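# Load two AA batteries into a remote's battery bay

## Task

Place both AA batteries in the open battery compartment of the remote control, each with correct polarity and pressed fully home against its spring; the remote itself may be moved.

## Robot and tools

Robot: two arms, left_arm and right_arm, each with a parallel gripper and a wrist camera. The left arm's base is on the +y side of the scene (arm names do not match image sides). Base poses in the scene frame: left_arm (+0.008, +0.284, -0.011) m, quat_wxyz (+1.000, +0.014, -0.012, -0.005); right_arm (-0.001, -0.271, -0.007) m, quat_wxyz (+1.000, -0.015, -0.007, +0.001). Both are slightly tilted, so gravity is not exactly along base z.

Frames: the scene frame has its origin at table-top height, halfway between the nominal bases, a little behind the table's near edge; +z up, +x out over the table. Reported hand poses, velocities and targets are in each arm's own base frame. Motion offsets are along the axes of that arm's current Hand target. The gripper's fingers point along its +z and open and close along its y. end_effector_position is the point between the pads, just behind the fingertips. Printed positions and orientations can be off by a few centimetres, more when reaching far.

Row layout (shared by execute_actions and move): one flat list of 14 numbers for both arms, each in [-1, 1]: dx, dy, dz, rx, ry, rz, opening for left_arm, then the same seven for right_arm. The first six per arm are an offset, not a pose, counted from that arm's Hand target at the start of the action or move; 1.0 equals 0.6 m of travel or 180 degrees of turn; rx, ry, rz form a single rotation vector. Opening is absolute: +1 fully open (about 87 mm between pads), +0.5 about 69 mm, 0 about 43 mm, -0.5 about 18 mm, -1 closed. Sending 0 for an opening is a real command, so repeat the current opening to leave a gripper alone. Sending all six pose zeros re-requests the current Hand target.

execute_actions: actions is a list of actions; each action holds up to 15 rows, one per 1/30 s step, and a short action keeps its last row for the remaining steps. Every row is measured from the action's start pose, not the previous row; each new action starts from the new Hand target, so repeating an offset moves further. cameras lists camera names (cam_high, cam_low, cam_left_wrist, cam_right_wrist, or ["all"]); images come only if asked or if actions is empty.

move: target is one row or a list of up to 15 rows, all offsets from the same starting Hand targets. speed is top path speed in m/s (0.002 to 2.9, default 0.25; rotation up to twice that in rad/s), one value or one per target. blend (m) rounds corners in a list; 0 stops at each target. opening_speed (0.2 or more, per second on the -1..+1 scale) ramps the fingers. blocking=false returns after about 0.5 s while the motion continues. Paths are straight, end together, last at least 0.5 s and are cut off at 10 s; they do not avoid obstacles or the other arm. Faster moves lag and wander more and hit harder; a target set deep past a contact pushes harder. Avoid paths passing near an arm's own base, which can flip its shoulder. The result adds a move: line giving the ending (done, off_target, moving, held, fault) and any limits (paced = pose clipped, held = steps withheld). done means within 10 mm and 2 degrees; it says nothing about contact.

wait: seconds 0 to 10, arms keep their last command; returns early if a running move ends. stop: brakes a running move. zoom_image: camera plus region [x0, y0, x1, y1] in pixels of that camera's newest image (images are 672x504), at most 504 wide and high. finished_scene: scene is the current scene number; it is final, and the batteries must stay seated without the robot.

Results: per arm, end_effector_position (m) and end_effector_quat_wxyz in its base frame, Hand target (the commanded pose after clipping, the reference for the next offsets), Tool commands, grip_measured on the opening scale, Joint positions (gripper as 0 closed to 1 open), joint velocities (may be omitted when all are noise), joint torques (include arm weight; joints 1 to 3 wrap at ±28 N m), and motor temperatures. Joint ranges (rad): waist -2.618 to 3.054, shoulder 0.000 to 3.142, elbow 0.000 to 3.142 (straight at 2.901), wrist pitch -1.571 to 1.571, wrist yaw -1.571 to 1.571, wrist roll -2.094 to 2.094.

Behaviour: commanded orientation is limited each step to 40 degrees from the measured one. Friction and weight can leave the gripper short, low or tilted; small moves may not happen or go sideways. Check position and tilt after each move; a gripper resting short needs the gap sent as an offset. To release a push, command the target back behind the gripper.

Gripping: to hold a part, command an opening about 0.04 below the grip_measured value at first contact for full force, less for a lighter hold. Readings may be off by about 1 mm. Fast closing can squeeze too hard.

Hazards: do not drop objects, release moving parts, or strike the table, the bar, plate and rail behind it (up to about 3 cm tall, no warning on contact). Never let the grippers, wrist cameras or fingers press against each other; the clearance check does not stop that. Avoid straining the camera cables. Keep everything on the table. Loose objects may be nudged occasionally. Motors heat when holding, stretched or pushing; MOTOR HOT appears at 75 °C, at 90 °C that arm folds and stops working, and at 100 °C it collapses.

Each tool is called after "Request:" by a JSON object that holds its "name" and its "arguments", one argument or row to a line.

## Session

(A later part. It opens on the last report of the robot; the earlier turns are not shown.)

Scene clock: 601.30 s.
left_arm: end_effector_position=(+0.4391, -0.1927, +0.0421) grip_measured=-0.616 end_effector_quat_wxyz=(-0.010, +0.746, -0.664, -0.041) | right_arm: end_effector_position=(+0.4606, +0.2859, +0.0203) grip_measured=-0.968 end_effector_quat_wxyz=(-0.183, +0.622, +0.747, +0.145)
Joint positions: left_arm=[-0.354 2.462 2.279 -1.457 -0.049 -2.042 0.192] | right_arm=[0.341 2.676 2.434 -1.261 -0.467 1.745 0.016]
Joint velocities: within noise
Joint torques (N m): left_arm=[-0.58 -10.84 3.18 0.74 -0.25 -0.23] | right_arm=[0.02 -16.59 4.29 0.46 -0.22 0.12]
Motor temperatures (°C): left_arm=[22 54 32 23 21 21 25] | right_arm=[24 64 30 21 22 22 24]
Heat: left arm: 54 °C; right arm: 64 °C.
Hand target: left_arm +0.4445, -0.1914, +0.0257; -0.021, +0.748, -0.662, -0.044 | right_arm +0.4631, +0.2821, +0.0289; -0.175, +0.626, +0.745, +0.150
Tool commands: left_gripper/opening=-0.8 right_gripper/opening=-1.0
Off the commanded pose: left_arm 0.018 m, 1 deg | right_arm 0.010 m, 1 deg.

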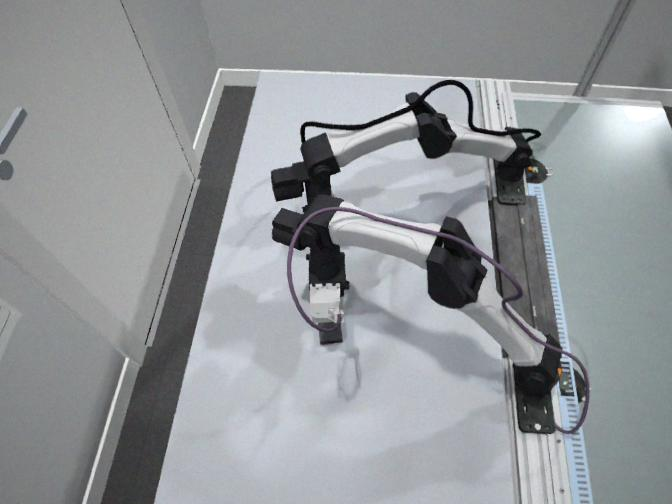

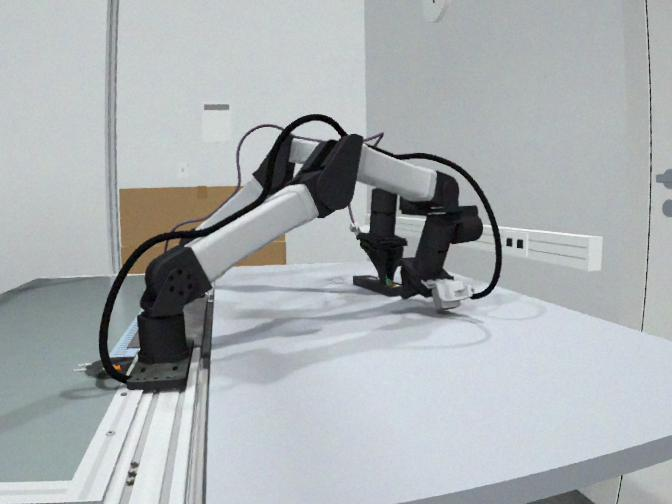

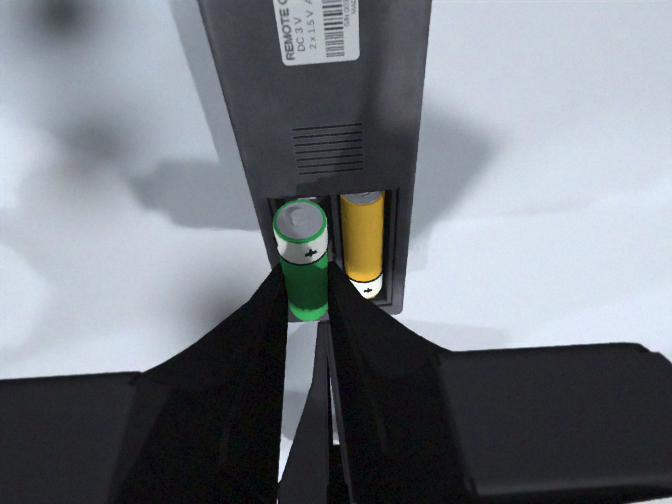

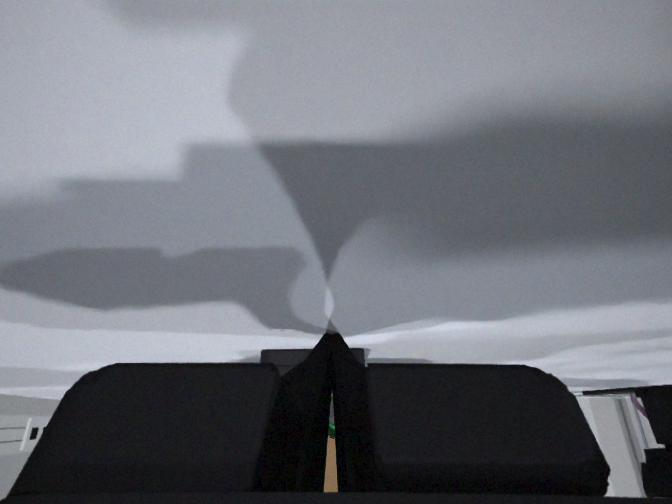

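Request:
{"name": "move", "arguments": {
  "target": [0.025,0,0.0,0,0.04,0,-0.8,0,0,0,0,0,0,-1],
  "speed": 0.04,
  "cameras": ["cam_left_wrist","cam_low"]
}}

Request:
{"name": "zoom_image", "arguments": {
  "camera": "cam_left_wrist",
  "region": [200, 150, 420, 350]
}}

Request:
{"name": "zoom_image", "arguments": {
  "camera": "cam_low",
  "region": [340, 250, 420, 310]
}}

Scene clock: 607.80 s.
left_arm: end_effector_position=(+0.4380, -0.1958, +0.0416) grip_measured=-0.616 end_effector_quat_wxyz=(+0.014, +0.750, -0.661, -0.014) | right_arm: end_effector_position=(+0.4606, +0.2859, +0.0203) grip_measured=-0.968 end_effector_quat_wxyz=(-0.183, +0.622, +0.747, +0.145)
Joint positions: left_arm=[-0.337 2.41 2.175 -1.372 0.016 -2.034 0.192] | right_arm=[0.341 2.676 2.434 -1.261 -0.467 1.745 0.016]
Joint torques (N m): left_arm=[-0.76 -10.09 3.22 1.25 0.26 -0.03] | right_arm=[0.01 -16.59 4.27 0.46 -0.22 0.12]
Motor temperatures (°C): left_arm=[22 54 32 23 21 21 25] | right_arm=[24 64 30 21 22 22 24]
Heat: left arm: 54 °C; right arm: 64 °C.
Hand target: left_arm +0.4462, -0.2062, +0.0241; +0.020, +0.749, -0.662, +0.003 | right_arm +0.4631, +0.2821, +0.0289; -0.175, +0.626, +0.745, +0.150
Off the commanded pose: left_arm 0.022 m, 2 deg | right_arm 0.010 m, 1 deg.
move: off_target (left_arm)
Images, in order (width x height): cam_low 672x504, cam_left_wrist 672x504.

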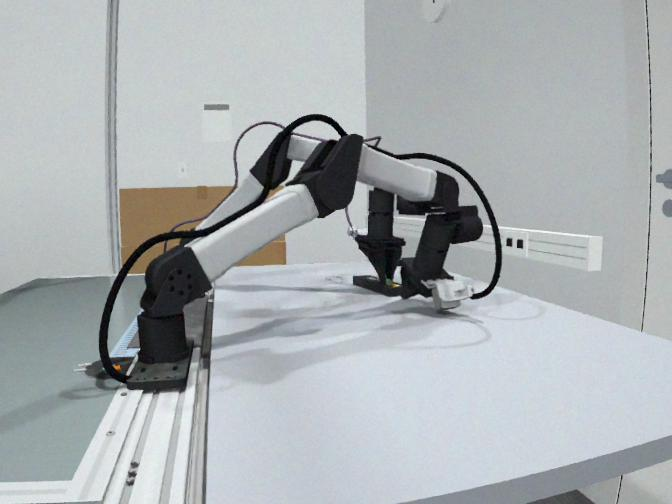

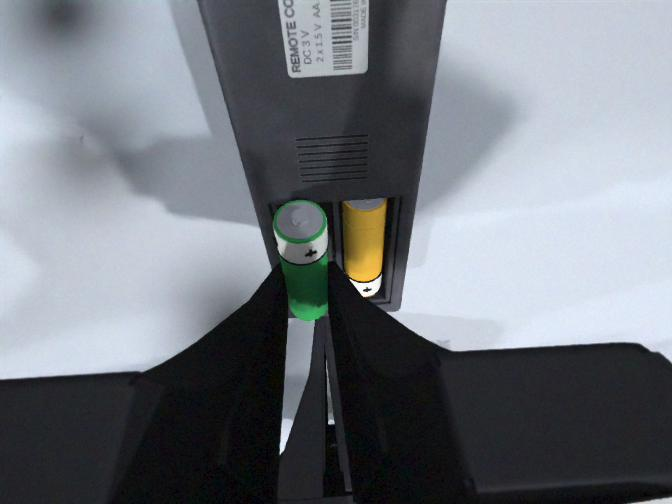

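Scaled by 2.291.

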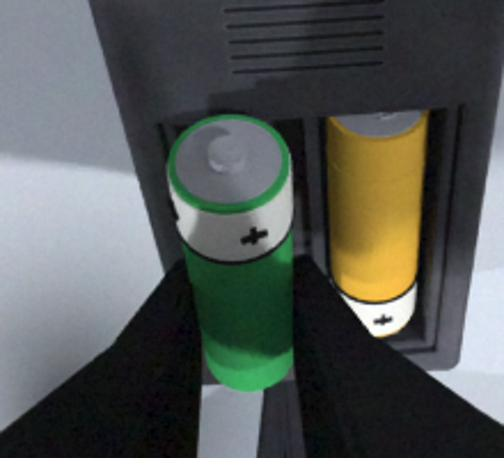

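Scaled by 6.300.

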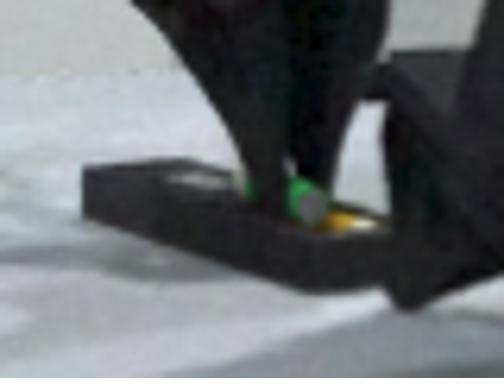

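Request:
{"name": "move", "arguments": {
  "target": [
    [-0.005,0,-0.045,0,-0.1,0,-0.8,0,0,0,0,0,0,-1],
    [-0.015,0,-0.04,0,-0.12,0,-0.8,0,0,0,0,0,0,-1],
    [-0.015,0,-0.005,0,-0.12,0,-0.8,0,0,0,0,0,0,-1]
  ],
  "speed": 0.06,
  "cameras": ["cam_left_wrist","cam_low"]
}}

Request:
{"name": "zoom_image", "arguments": {
  "camera": "cam_left_wrist",
  "region": [200, 150, 420, 350]
}}

Request:
{"name": "zoom_image", "arguments": {
  "camera": "cam_low",
  "region": [340, 250, 420, 310]
}}

Scene clock: 621.47 s.
left_arm: end_effector_position=(+0.4455, -0.2080, +0.0447) grip_measured=-0.616 end_effector_quat_wxyz=(-0.088, +0.720, -0.685, -0.066) | right_arm: end_effector_position=(+0.4606, +0.2859, +0.0203) grip_measured=-0.968 end_effector_quat_wxyz=(-0.183, +0.622, +0.747, +0.145)
Joint positions: left_arm=[-0.438 2.559 2.479 -1.56 -0.209 -2.065 0.192] | right_arm=[0.341 2.676 2.434 -1.261 -0.467 1.745 0.016]
Joint torques (N m): left_arm=[-0.24 -9.21 6.34 0.08 -0.7 -0.2] | right_arm=[0.01 -16.61 4.27 0.46 -0.22 0.12]
Motor temperatures (°C): left_arm=[22 52 32 23 21 21 25] | right_arm=[24 65 29 21 22 22 24]
Heat: left arm: 52 °C; right arm: 65 °C.
Hand target: left_arm +0.4453, -0.1971, +0.0268; -0.104, +0.737, -0.654, -0.137 | right_arm +0.4631, +0.2821, +0.0289; -0.175, +0.626, +0.745, +0.150
Off the commanded pose: left_arm 0.021 m, 9 deg | right_arm 0.010 m, 1 deg.
joint sent to its limit (left arm) — joint 4 (wrist pitch), lower limit; joint 6 (wrist roll), lower limit. The joint targets are off in orientation, not in position.
move: off_target (left_arm)
Images, in order (width x height): cam_low 672x504, cam_left_wrist 672x504.

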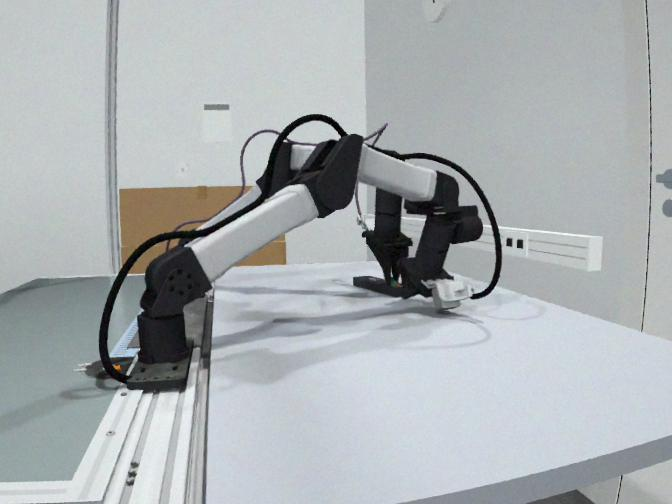

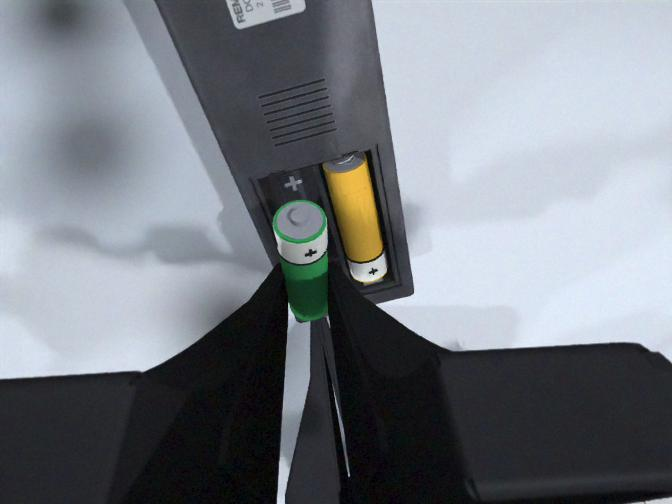

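Scaled by 2.291.

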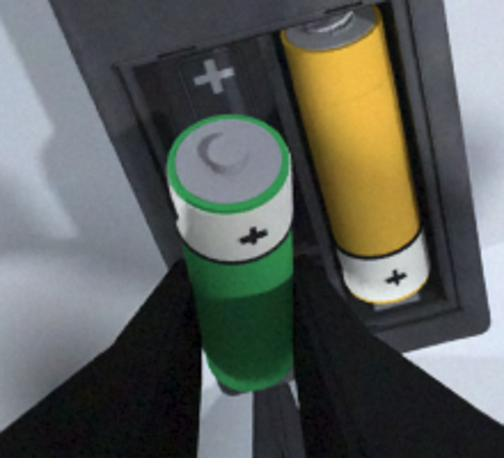

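Scaled by 6.300.

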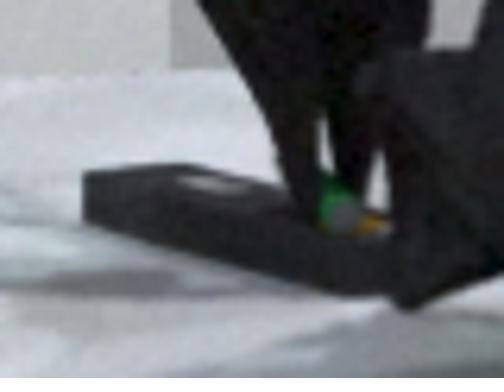

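Request:
{"name": "move", "arguments": {
  "target": [
    [0,0,-0.05,0,0.06,0,-0.8,0,0,0,0,0,0,-1],
    [-0.04,0,-0.05,0,0.06,0,-0.8,0,0,0,0,0,0,-1],
    [-0.04,0,-0.025,0,0.06,0,-0.8,0,0,0,0,0,0,-1]
  ],
  "speed": 0.08,
  "cameras": ["cam_left_wrist","cam_low"]
}}

Request:
{"name": "zoom_image", "arguments": {
  "camera": "cam_left_wrist",
  "region": [200, 150, 420, 350]
}}

Request:
{"name": "zoom_image", "arguments": {
  "camera": "cam_low",
  "region": [340, 250, 420, 310]
}}

Scene clock: 630.37 s.
left_arm: end_effector_position=(+0.4439, -0.1910, +0.0436) grip_measured=-0.616 end_effector_quat_wxyz=(-0.038, +0.744, -0.664, -0.064) | right_arm: end_effector_position=(+0.4606, +0.2859, +0.0203) grip_measured=-0.968 end_effector_quat_wxyz=(-0.183, +0.622, +0.747, +0.145)
Joint positions: left_arm=[-0.373 2.535 2.426 -1.556 -0.116 -2.064 0.192] | right_arm=[0.341 2.676 2.434 -1.261 -0.467 1.745 0.016]
Joint torques (N m): left_arm=[0.98 -14.46 3.93 0.11 -0.16 0.04] | right_arm=[0.01 -16.61 4.27 0.46 -0.22 0.12]
Motor temperatures (°C): left_arm=[22 54 33 23 21 21 25] | right_arm=[24 66 29 21 22 22 24]
Heat: left arm: 54 °C; right arm: 66 °C.
Hand target: left_arm +0.4436, -0.1797, +0.0491; -0.042, +0.746, -0.661, -0.067 | right_arm +0.4631, +0.2821, +0.0289; -0.175, +0.626, +0.745, +0.150
Off the commanded pose: left_arm 0.013 m, 1 deg | right_arm 0.010 m, 1 deg.
move: off_target (left_arm)
Images, in order (width x height): cam_low 672x504, cam_left_wrist 672x504.

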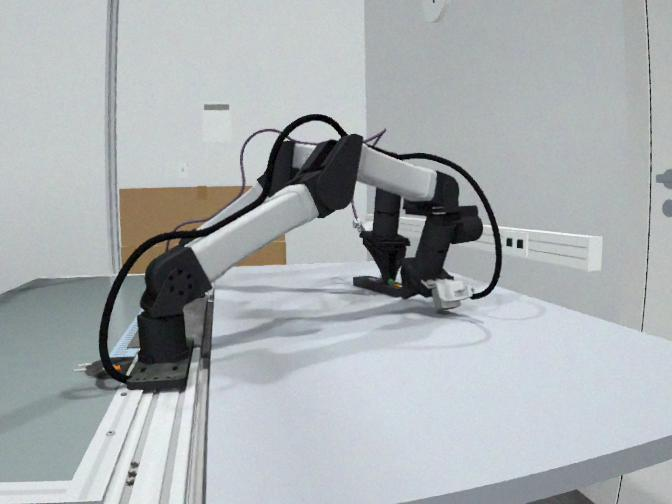

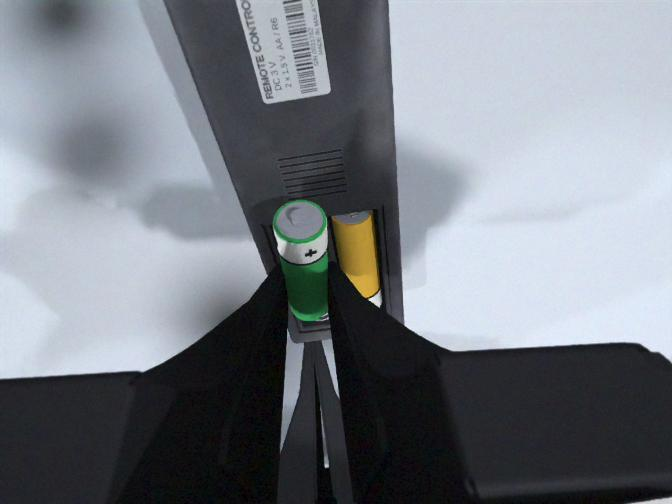

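Scaled by 2.291.

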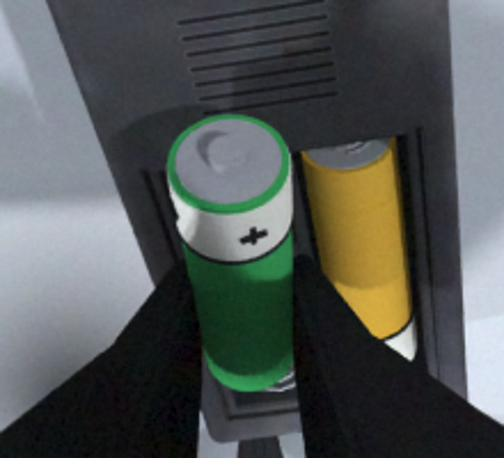

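Scaled by 6.300.

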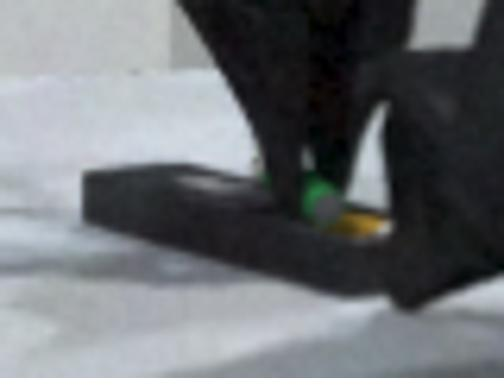

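Request:
{"name": "move", "arguments": {
  "target": [
    [-0.002,0.0,0.03,0,0,0,-0.8,0,0,0,0,0,0,-1],
    [0.02,0.0,0.03,0,0.02,0,-0.8,0,0,0,0,0,0,-1]
  ],
  "speed": 0.05,
  "cameras": ["cam_left_wrist","cam_low"]
}}

Request:
{"name": "zoom_image", "arguments": {
  "camera": "cam_left_wrist",
  "region": [200, 150, 420, 350]
}}

Request:
{"name": "zoom_image", "arguments": {
  "camera": "cam_low",
  "region": [340, 250, 420, 310]
}}

Scene clock: 635.50 s.
left_arm: end_effector_position=(+0.4440, -0.1921, +0.0422) grip_measured=-0.616 end_effector_quat_wxyz=(-0.024, +0.748, -0.662, -0.038) | right_arm: end_effector_position=(+0.4606, +0.2859, +0.0203) grip_measured=-0.968 end_effector_quat_wxyz=(-0.183, +0.622, +0.747, +0.145)
Joint positions: left_arm=[-0.358 2.463 2.283 -1.444 -0.073 -2.053 0.192] | right_arm=[0.341 2.676 2.434 -1.261 -0.467 1.745 0.016]
Joint torques (N m): left_arm=[0.42 -11.14 3.03 0.54 -0.02 -0.05] | right_arm=[0.01 -16.59 4.27 0.46 -0.22 0.13]
Motor temperatures (°C): left_arm=[22 56 33 23 21 21 25] | right_arm=[24 66 29 21 22 22 24]
Heat: left arm: 56 °C; right arm: 66 °C.
Hand target: left_arm +0.4442, -0.1888, +0.0295; -0.021, +0.748, -0.662, -0.044 | right_arm +0.4631, +0.2821, +0.0289; -0.175, +0.626, +0.745, +0.150
Off the commanded pose: left_arm 0.013 m, 1 deg | right_arm 0.010 m, 1 deg.
move: off_target (left_arm)
Images, in order (width x height): cam_low 672x504, cam_left_wrist 672x504.

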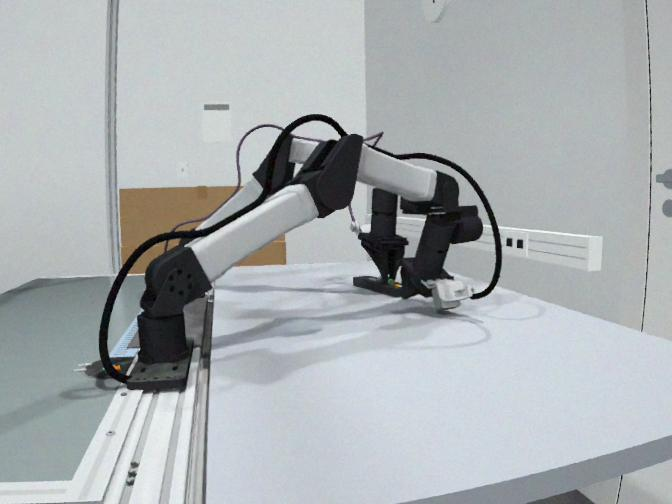

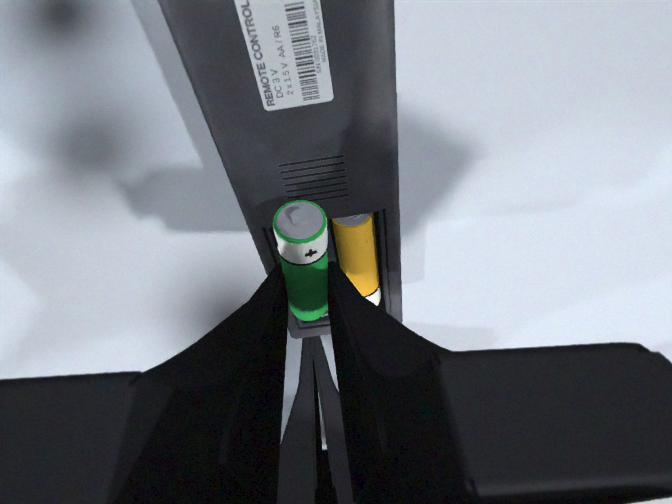

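Scaled by 2.291.

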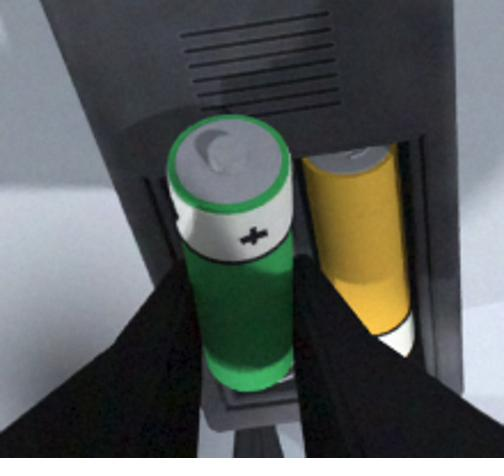

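Scaled by 6.300.

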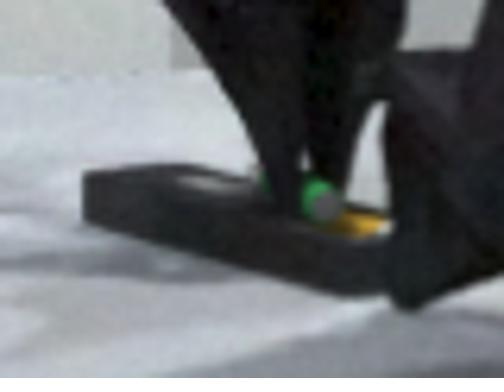

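Request:
{"name": "move", "arguments": {
  "target": [
    [-0.004,0.0,-0.02,0,0,0,-0.42,0,0,0,0,0,0,-1],
    [-0.004,0.0,-0.14,0,0.02,0,-0.42,0,0,0,0,0,0,-1]
  ],
  "speed": 0.08,
  "opening_speed": 0.5,
  "cameras": ["cam_left_wrist"]
}}

Request:
{"name": "zoom_image", "arguments": {
  "camera": "cam_left_wrist",
  "region": [200, 150, 420, 350]
}}

Scene clock: 643.50 s.
left_arm: end_effector_position=(+0.4429, -0.1967, +0.0857) grip_measured=-0.420 end_effector_quat_wxyz=(-0.007, +0.749, -0.662, -0.013) | right_arm: end_effector_position=(+0.4606, +0.2859, +0.0203) grip_measured=-0.968 end_effector_quat_wxyz=(-0.183, +0.622, +0.747, +0.145)
Joint positions: left_arm=[-0.35 2.447 2.422 -1.565 -0.023 -2.045 0.29] | right_arm=[0.341 2.676 2.434 -1.261 -0.467 1.745 0.016]
Joint torques (N m): left_arm=[0.44 -15.76 7.73 0.15 0.14 -0.01] | right_arm=[-0.01 -16.59 4.29 0.46 -0.23 0.12]
Motor temperatures (°C): left_arm=[22 57 32 23 21 21 25] | right_arm=[24 66 29 21 22 22 24]
Heat: left arm: 57 °C; right arm: 66 °C.
Hand target: left_arm +0.4471, -0.1939, +0.1133; +0.000, +0.749, -0.662, -0.020 | right_arm +0.4631, +0.2821, +0.0289; -0.175, +0.626, +0.745, +0.150
Off the commanded pose: left_arm 0.028 m, 1 deg | right_arm 0.010 m, 1 deg.
joint sent to its limit (left arm) — joint 4 (wrist pitch), lower limit. The joint targets are off in orientation, not in position.
move: off_target (left_arm)
Images, in order (width x height): cam_left_wrist 672x504.

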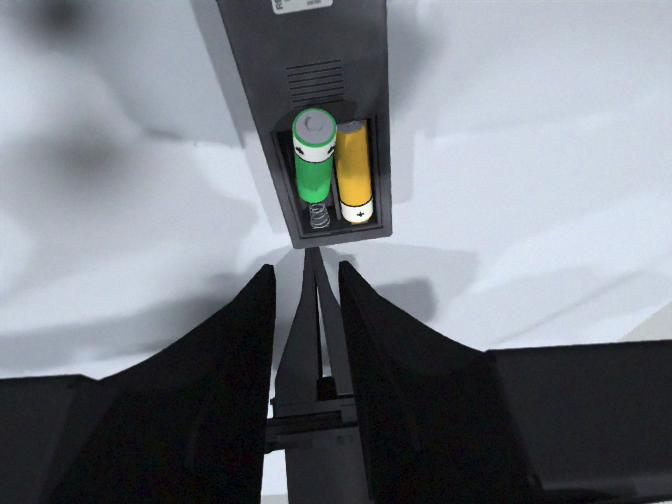

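Scaled by 2.291.

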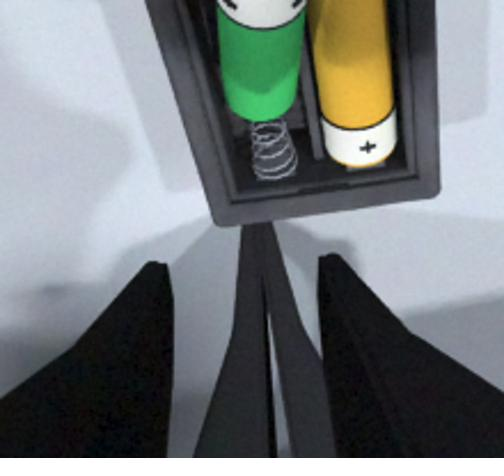

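Request:
{"name": "move", "arguments": {
  "target": [
    [-0.04,0.0,0,0,0,0,-0.42,0,0,0,0,0,0,-1],
    [-0.04,0.0,0.085,0,-0.02,0,-0.42,0,0,0,0,0,0,-1]
  ],
  "speed": 0.1,
  "cameras": ["cam_left_wrist"]
}}

Request:
{"name": "zoom_image", "arguments": {
  "camera": "cam_left_wrist",
  "region": [200, 150, 420, 350]
}}

Scene clock: 652.63 s.
left_arm: end_effector_position=(+0.4402, -0.1725, +0.0711) grip_measured=-0.420 end_effector_quat_wxyz=(-0.011, +0.746, -0.665, -0.035) | right_arm: end_effector_position=(+0.4606, +0.2859, +0.0203) grip_measured=-0.968 end_effector_quat_wxyz=(-0.183, +0.622, +0.747, +0.145)
Joint positions: left_arm=[-0.312 2.424 2.325 -1.528 -0.049 -1.999 0.29] | right_arm=[0.341 2.676 2.434 -1.261 -0.467 1.745 0.016]
Joint torques (N m): left_arm=[-0.68 -11.22 5 0.32 -0.32 -0.2] | right_arm=[0.01 -16.59 4.27 0.46 -0.22 0.13]
Motor temperatures (°C): left_arm=[22 62 34 23 21 21 25] | right_arm=[24 67 29 21 22 22 24]
Heat: left arm: 62 °C; right arm: 67 °C.
Hand target: left_arm +0.4427, -0.1687, +0.0631; -0.021, +0.748, -0.662, -0.044 | right_arm +0.4631, +0.2821, +0.0289; -0.175, +0.626, +0.745, +0.150
Off the commanded pose: left_arm 0.009 m, 2 deg | right_arm 0.010 m, 1 deg.
move: done
Images, in order (width x height): cam_left_wrist 672x504.

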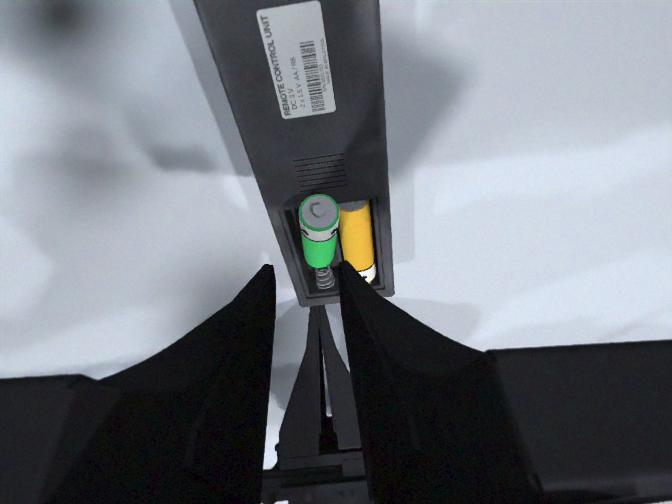

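Scaled by 2.291.

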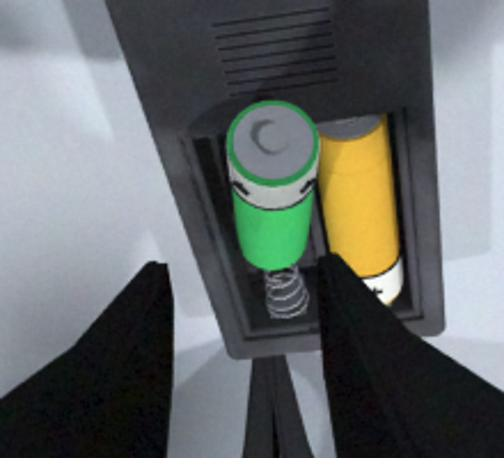

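Request:
{"name": "move", "arguments": {
  "target": [
    [0.0,-0.008,0,0,0,0,-0.42,0,0,0,0,0,0,-1],
    [0.0,-0.008,0.035,0,0,0,-0.42,0,0,0,0,0,0,-1]
  ],
  "speed": 0.08,
  "cameras": ["cam_left_wrist"]
}}

Request:
{"name": "zoom_image", "arguments": {
  "camera": "cam_left_wrist",
  "region": [200, 150, 420, 350]
}}

Scene clock: 658.07 s.
left_arm: end_effector_position=(+0.4418, -0.1724, +0.0430) grip_measured=-0.420 end_effector_quat_wxyz=(-0.008, +0.746, -0.665, -0.046) | right_arm: end_effector_position=(+0.4606, +0.2859, +0.0203) grip_measured=-0.968 end_effector_quat_wxyz=(-0.183, +0.622, +0.747, +0.145)
Joint positions: left_arm=[-0.312 2.451 2.264 -1.46 -0.052 -1.999 0.29] | right_arm=[0.341 2.676 2.434 -1.261 -0.467 1.745 0.016]
Joint torques (N m): left_arm=[0.17 -12.51 4.6 0.38 -0.33 -0.16] | right_arm=[0.01 -16.59 4.29 0.46 -0.22 0.12]
Motor temperatures (°C): left_arm=[22 62 33 23 21 21 25] | right_arm=[24 67 29 21 22 22 24]
Heat: left arm: 62 °C; right arm: 67 °C.
Hand target: left_arm +0.4466, -0.1662, +0.0419; -0.021, +0.748, -0.662, -0.044 | right_arm +0.4631, +0.2821, +0.0289; -0.175, +0.626, +0.745, +0.150
Off the commanded pose: left_arm 0.008 m, 2 deg | right_arm 0.010 m, 1 deg.
move: done
Images, in order (width x height): cam_left_wrist 672x504.

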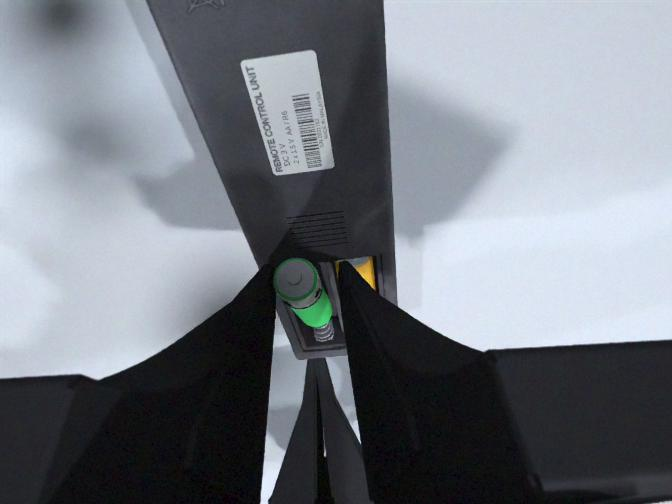

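Scaled by 2.291.

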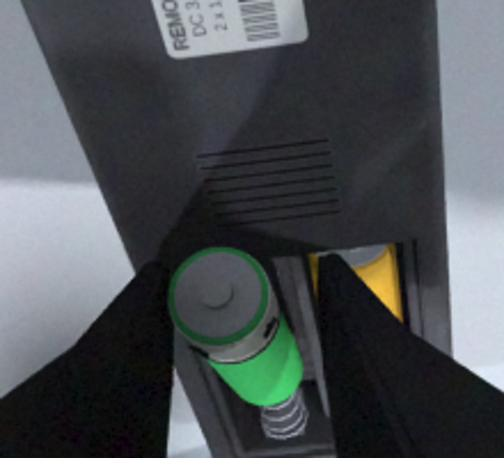

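Request:
{"name": "move", "arguments": {
  "target": [
    [0.0,0.005,0,0,0,0,-0.75,0,0,0,0,0,0,-1],
    [0.03,0.005,0.0,0,0,0,-0.75,0,0,0,0,0,0,-1],
    [0.035,0.005,0.03,0,0.0,0,-0.75,0,0,0,0,0,0,-1]
  ],
  "speed": 0.06,
  "opening_speed": 0.5,
  "cameras": ["cam_left_wrist"]
}}

Request:
{"name": "zoom_image", "arguments": {
  "camera": "cam_left_wrist",
  "region": [200, 180, 420, 380]
}}

Scene clock: 663.53 s.
left_arm: end_effector_position=(+0.4420, -0.1858, +0.0406) grip_measured=-0.604 end_effector_quat_wxyz=(-0.014, +0.744, -0.667, -0.038) | right_arm: end_effector_position=(+0.4606, +0.2859, +0.0203) grip_measured=-0.968 end_effector_quat_wxyz=(-0.183, +0.622, +0.747, +0.145)
Joint positions: left_arm=[-0.34 2.451 2.255 -1.435 -0.055 -2.023 0.198] | right_arm=[0.341 2.676 2.434 -1.261 -0.467 1.745 0.016]
Joint torques (N m): left_arm=[-0.7 -10.3 2.97 0.78 -0.21 -0.3] | right_arm=[0.01 -16.61 4.29 0.46 -0.22 0.12]
Motor temperatures (°C): left_arm=[22 62 33 23 21 21 25] | right_arm=[24 67 29 21 22 22 24]
Heat: left arm: 62 °C; right arm: 67 °C.
Hand target: left_arm +0.4456, -0.1857, +0.0223; -0.021, +0.748, -0.662, -0.044 | right_arm +0.4631, +0.2821, +0.0289; -0.175, +0.626, +0.745, +0.150
Off the commanded pose: left_arm 0.019 m, 1 deg | right_arm 0.010 m, 1 deg.
move: off_target (left_arm)
Images, in order (width x height): cam_left_wrist 672x504.

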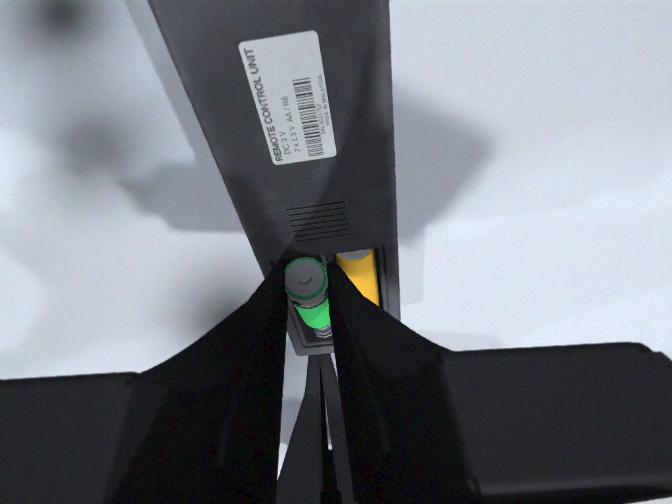

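Scaled by 2.291.

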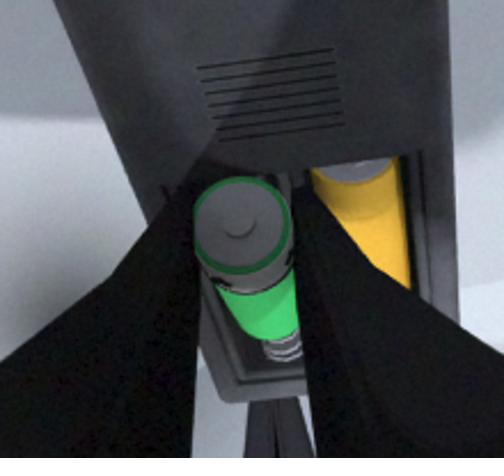

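Request:
{"name": "move", "arguments": {
  "target": [0.03,0,0.0,0,0,0,-0.75,0,0,0,0,0,0,-1],
  "speed": 0.04,
  "cameras": ["cam_left_wrist"]
}}

Request:
{"name": "zoom_image", "arguments": {
  "camera": "cam_left_wrist",
  "region": [200, 180, 420, 380]
}}

Scene clock: 667.07 s.
left_arm: end_effector_position=(+0.4433, -0.1935, +0.0420) grip_measured=-0.605 end_effector_quat_wxyz=(-0.022, +0.747, -0.663, -0.040) | right_arm: end_effector_position=(+0.4606, +0.2859, +0.0203) grip_measured=-0.968 end_effector_quat_wxyz=(-0.183, +0.622, +0.747, +0.145)
Joint positions: left_arm=[-0.361 2.472 2.3 -1.458 -0.07 -2.052 0.198] | right_arm=[0.341 2.676 2.434 -1.261 -0.467 1.745 0.016]
Joint torques (N m): left_arm=[-1.83 -8.2 6.16 0.61 -0.04 -0.25] | right_arm=[0.01 -16.61 4.27 0.45 -0.22 0.12]
Motor temperatures (°C): left_arm=[22 62 33 23 21 21 25] | right_arm=[24 68 29 21 22 22 24]
Heat: left arm: 62 °C; right arm: 68 °C.
Hand target: left_arm +0.4477, -0.2036, +0.0205; -0.021, +0.748, -0.662, -0.044 | right_arm +0.4631, +0.2821, +0.0289; -0.175, +0.626, +0.745, +0.150
Off the commanded pose: left_arm 0.024 m, 0 deg | right_arm 0.010 m, 1 deg.
move: off_target (left_arm)
Images, in order (width x height): cam_left_wrist 672x504.

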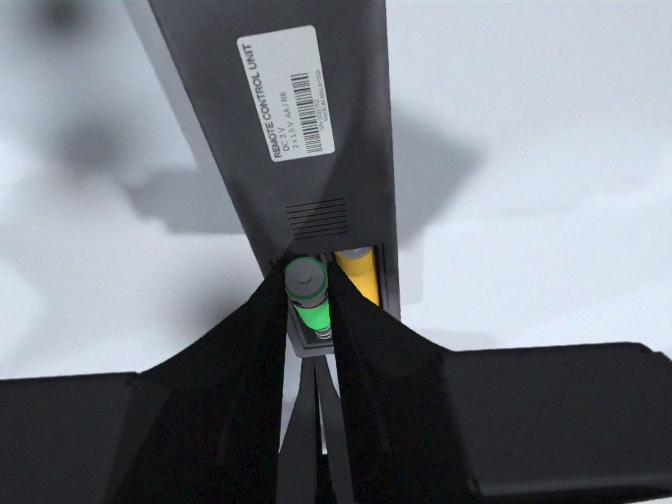

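Scaled by 2.291.

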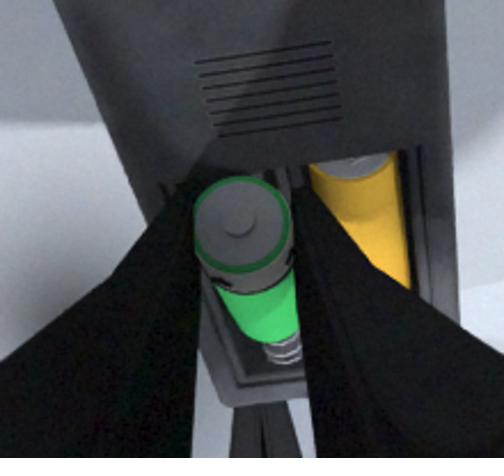

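Request:
{"name": "move", "arguments": {
  "target": [0.03,0,0.0,0,0,0,-0.75,0,0,0,0,0,0,-1],
  "speed": 0.04
}}

Request:
{"name": "move", "arguments": {
  "target": [0.015,0,0.015,0,0.03,0,-0.75,0,0,0,0,0,0,-1],
  "speed": 0.04,
  "cameras": ["cam_left_wrist"]
}}

Request:
{"name": "zoom_image", "arguments": {
  "camera": "cam_left_wrist",
  "region": [200, 180, 420, 380]
}}

Scene clock: 674.50 s.
left_arm: end_effector_position=(+0.4451, -0.1982, +0.0421) grip_measured=-0.605 end_effector_quat_wxyz=(-0.030, +0.744, -0.666, -0.052) | right_arm: end_effector_position=(+0.4606, +0.2859, +0.0203) grip_measured=-0.968 end_effector_quat_wxyz=(-0.183, +0.622, +0.747, +0.145)
Joint positions: left_arm=[-0.377 2.53 2.41 -1.527 -0.092 -2.062 0.198] | right_arm=[0.341 2.676 2.434 -1.261 -0.467 1.745 0.016]
Joint torques (N m): left_arm=[-2.71 -8.16 6.2 0.87 0.36 -0.22] | right_arm=[0.01 -16.61 4.27 0.46 -0.22 0.12]
Motor temperatures (°C): left_arm=[22 59 33 23 21 21 25] | right_arm=[24 68 29 21 22 22 24]
Heat: left arm: 59 °C; right arm: 68 °C.
Hand target: left_arm +0.4498, -0.2213, +0.0188; -0.021, +0.748, -0.662, -0.044 | right_arm +0.4631, +0.2821, +0.0289; -0.175, +0.626, +0.745, +0.150
Off the commanded pose: left_arm 0.033 m, 2 deg | right_arm 0.010 m, 1 deg.
joint sent to its limit (left arm) — joint 6 (wrist roll), lower limit. The joint targets still meet the commanded pose.
move: off_target (left_arm)

Scene clock: 676.10 s.
left_arm: end_effector_position=(+0.4447, -0.1986, +0.0403) grip_measured=-0.606 end_effector_quat_wxyz=(-0.024, +0.747, -0.663, -0.038) | right_arm: end_effector_position=(+0.4606, +0.2859, +0.0203) grip_measured=-0.968 end_effector_quat_wxyz=(-0.183, +0.622, +0.747, +0.145)
Joint positions: left_arm=[-0.371 2.485 2.317 -1.458 -0.072 -2.062 0.197] | right_arm=[0.341 2.676 2.434 -1.261 -0.467 1.745 0.016]
Joint torques (N m): left_arm=[-2.19 -8.35 2.35 1.44 0.99 -0.26] | right_arm=[-0.01 -16.59 4.27 0.46 -0.23 0.12]
Motor temperatures (°C): left_arm=[22 58 33 23 21 21 25] | right_arm=[24 68 29 21 22 22 24]
Heat: left arm: 58 °C; right arm: 68 °C.
Hand target: left_arm +0.4506, -0.2294, +0.0090; +0.010, +0.749, -0.662, -0.008 | right_arm +0.4631, +0.2821, +0.0289; -0.175, +0.626, +0.745, +0.150
Off the commanded pose: left_arm 0.044 m, 5 deg | right_arm 0.010 m, 1 deg.
joint sent to its limit (left arm) — joint 6 (wrist roll), lower limit. The joint targets are off in position, not in orientation.
move: off_target (left_arm)
Images, in order (width x height): cam_left_wrist 672x504.

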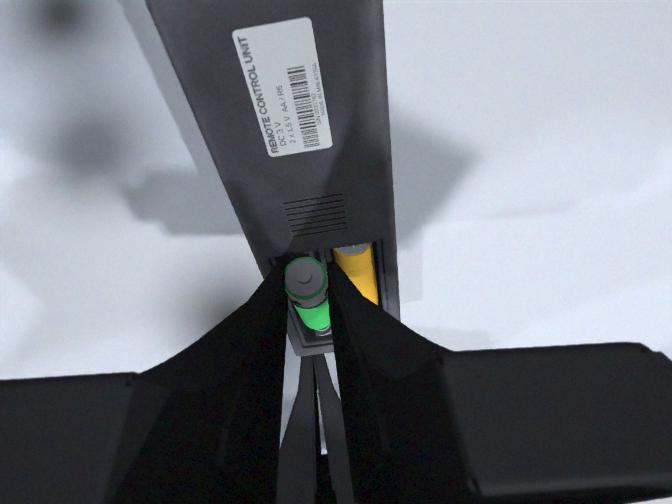

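Scaled by 2.291.

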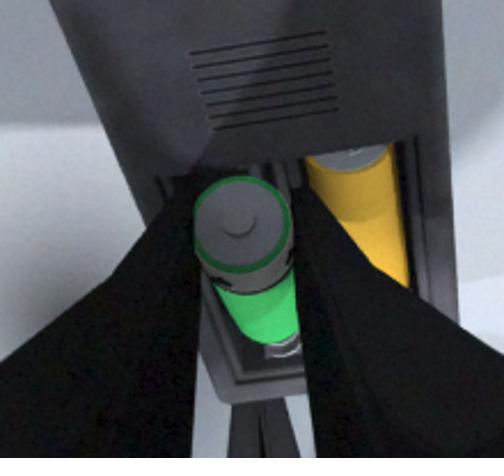

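Request:
{"name": "move", "arguments": {
  "target": [
    [0,0,-0.03,0,0,0,-0.45,0,0,0,0,0,0,-1],
    [-0.03,0,-0.12,0,-0.02,0,-0.45,0,0,0,0,0,0,-1]
  ],
  "speed": 0.1,
  "opening_speed": 0.5,
  "cameras": ["cam_left_wrist"]
}}

Request:
{"name": "zoom_image", "arguments": {
  "camera": "cam_left_wrist",
  "region": [200, 80, 420, 280]
}}

Scene clock: 684.00 s.
left_arm: end_effector_position=(+0.4463, -0.2190, +0.0615) grip_measured=-0.450 end_effector_quat_wxyz=(-0.001, +0.744, -0.668, -0.019) | right_arm: end_effector_position=(+0.4605, +0.2859, +0.0203) grip_measured=-0.968 end_effector_quat_wxyz=(-0.183, +0.622, +0.747, +0.145)
Joint positions: left_arm=[-0.387 2.542 2.5 -1.565 -0.014 -2.066 0.275] | right_arm=[0.341 2.676 2.434 -1.262 -0.467 1.745 0.016]
Joint torques (N m): left_arm=[0.47 -15.88 5.79 0.16 -0.29 -0.25] | right_arm=[0.03 -16.59 4.29 0.46 -0.22 0.12]
Motor temperatures (°C): left_arm=[22 58 33 24 21 21 25] | right_arm=[24 68 29 21 22 22 24]
Heat: left arm: 58 °C; right arm: 68 °C.
Hand target: left_arm +0.4502, -0.2112, +0.0809; -0.011, +0.749, -0.662, -0.032 | right_arm +0.4630, +0.2822, +0.0289; -0.175, +0.626, +0.745, +0.150
Off the commanded pose: left_arm 0.021 m, 2 deg | right_arm 0.010 m, 1 deg.
joint sent to its limit (left arm) — joint 4 (wrist pitch), lower limit; joint 6 (wrist roll), lower limit. The joint targets are off in orientation, not in position.
move: off_target (left_arm)
Images, in order (width x height): cam_left_wrist 672x504.

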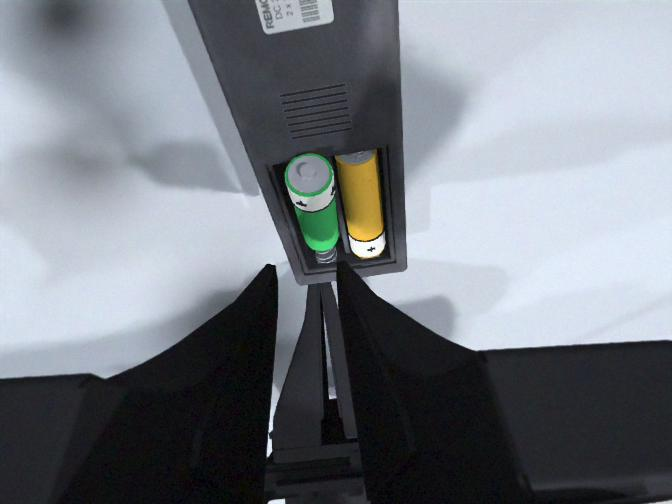

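Scaled by 2.291.

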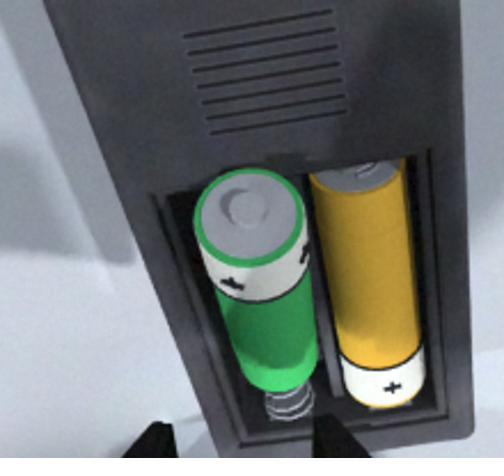

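Request:
{"name": "move", "arguments": {
  "target": [
    [-0.032,-0.005,-0.01,0,0,0,-0.78,0,0,0,0,0,0,-1]
  ],
  "speed": 0.1,
  "cameras": ["cam_left_wrist"]
}}

Request:
{"name": "zoom_image", "arguments": {
  "camera": "cam_left_wrist",
  "region": [200, 150, 420, 350]
}}

Scene clock: 688.27 s.
left_arm: end_effector_position=(+0.4503, -0.2007, +0.0669) grip_measured=-0.780 end_effector_quat_wxyz=(-0.002, +0.751, -0.660, -0.020) | right_arm: end_effector_position=(+0.4605, +0.2859, +0.0203) grip_measured=-0.968 end_effector_quat_wxyz=(-0.183, +0.622, +0.747, +0.145)
Joint positions: left_arm=[-0.35 2.518 2.477 -1.566 -0.017 -2.049 0.11] | right_arm=[0.341 2.676 2.434 -1.262 -0.467 1.745 0.016]
Joint torques (N m): left_arm=[0.24 -16.54 4.7 0.12 -0.25 -0.05] | right_arm=[0.03 -16.59 4.26 0.46 -0.22 0.12]
Motor temperatures (°C): left_arm=[22 61 33 23 21 21 25] | right_arm=[24 69 29 21 22 22 24]
Heat: left arm: 61 °C; right arm: 69 °C.
Hand target: left_arm +0.4512, -0.1923, +0.0882; -0.011, +0.749, -0.662, -0.032 | right_arm +0.4630, +0.2822, +0.0289; -0.175, +0.626, +0.745, +0.150
Off the commanded pose: left_arm 0.023 m, 2 deg | right_arm 0.010 m, 1 deg.
joint sent to its limit (left arm) — joint 4 (wrist pitch), lower limit. The joint targets are off in orientation, not in position.
move: off_target (left_arm)
Images, in order (width x height): cam_left_wrist 672x504.

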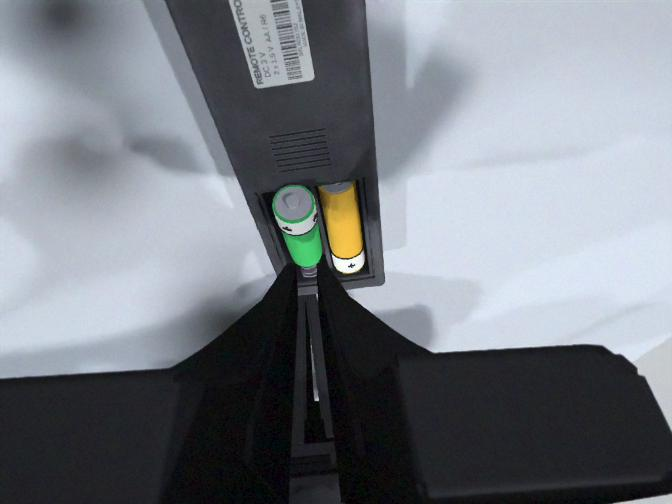

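Scaled by 2.291.

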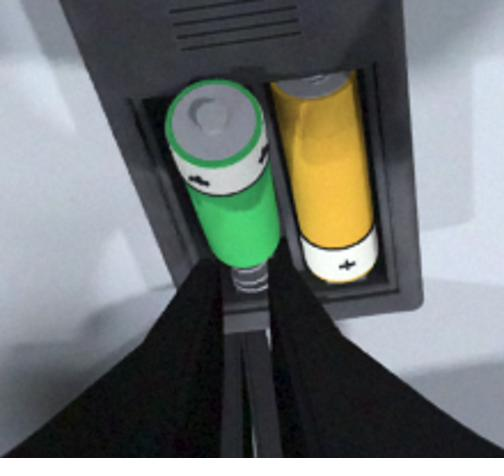

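Request:
{"name": "move", "arguments": {
  "target": [0.003,0.008,0.045,0,0,0,-0.78,0,0,0,0,0,0,-1],
  "speed": 0.06,
  "cameras": ["cam_left_wrist"]
}}

Request:
{"name": "zoom_image", "arguments": {
  "camera": "cam_left_wrist",
  "region": [200, 150, 420, 350]
}}

Scene clock: 692.63 s.
left_arm: end_effector_position=(+0.4431, -0.1976, +0.0548) grip_measured=-0.780 end_effector_quat_wxyz=(+0.004, +0.750, -0.661, -0.038) | right_arm: end_effector_position=(+0.4605, +0.2859, +0.0203) grip_measured=-0.968 end_effector_quat_wxyz=(-0.183, +0.622, +0.747, +0.145)
Joint positions: left_arm=[-0.35 2.516 2.425 -1.554 -0.02 -2.048 0.11] | right_arm=[0.341 2.676 2.434 -1.262 -0.467 1.745 0.016]
Joint torques (N m): left_arm=[-0.21 -14.46 4.14 0.31 -0.37 -0.07] | right_arm=[0.02 -16.59 4.29 0.46 -0.22 0.12]
Motor temperatures (°C): left_arm=[22 64 33 23 21 21 25] | right_arm=[24 69 29 21 22 22 24]
Heat: left arm: 64 °C; right arm: 69 °C.
Hand target: left_arm +0.4456, -0.1931, +0.0612; -0.011, +0.749, -0.662, -0.032 | right_arm +0.4630, +0.2822, +0.0289; -0.175, +0.626, +0.745, +0.150
Off the commanded pose: left_arm 0.008 m, 2 deg | right_arm 0.010 m, 1 deg.
move: done
Images, in order (width x height): cam_left_wrist 672x504.

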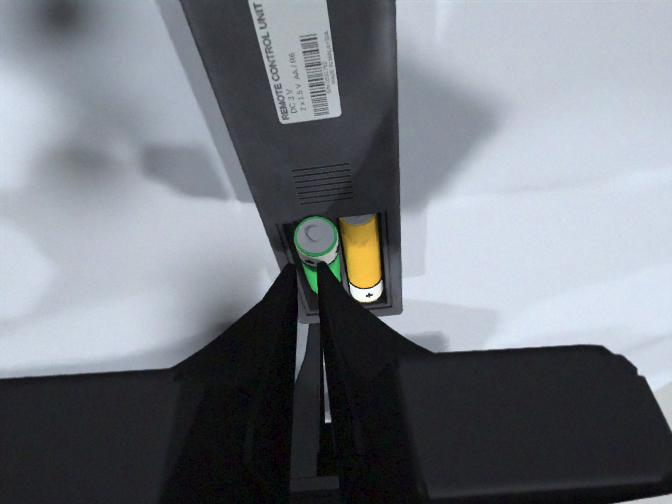

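Scaled by 2.291.

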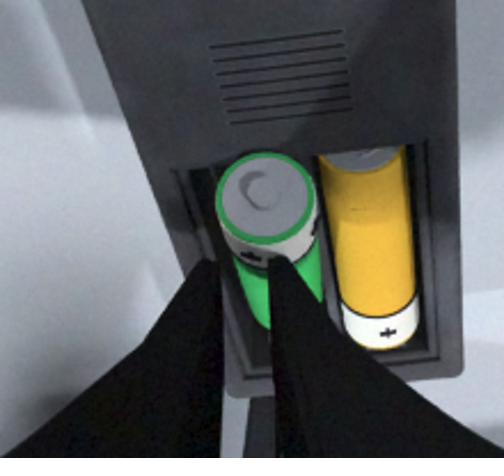

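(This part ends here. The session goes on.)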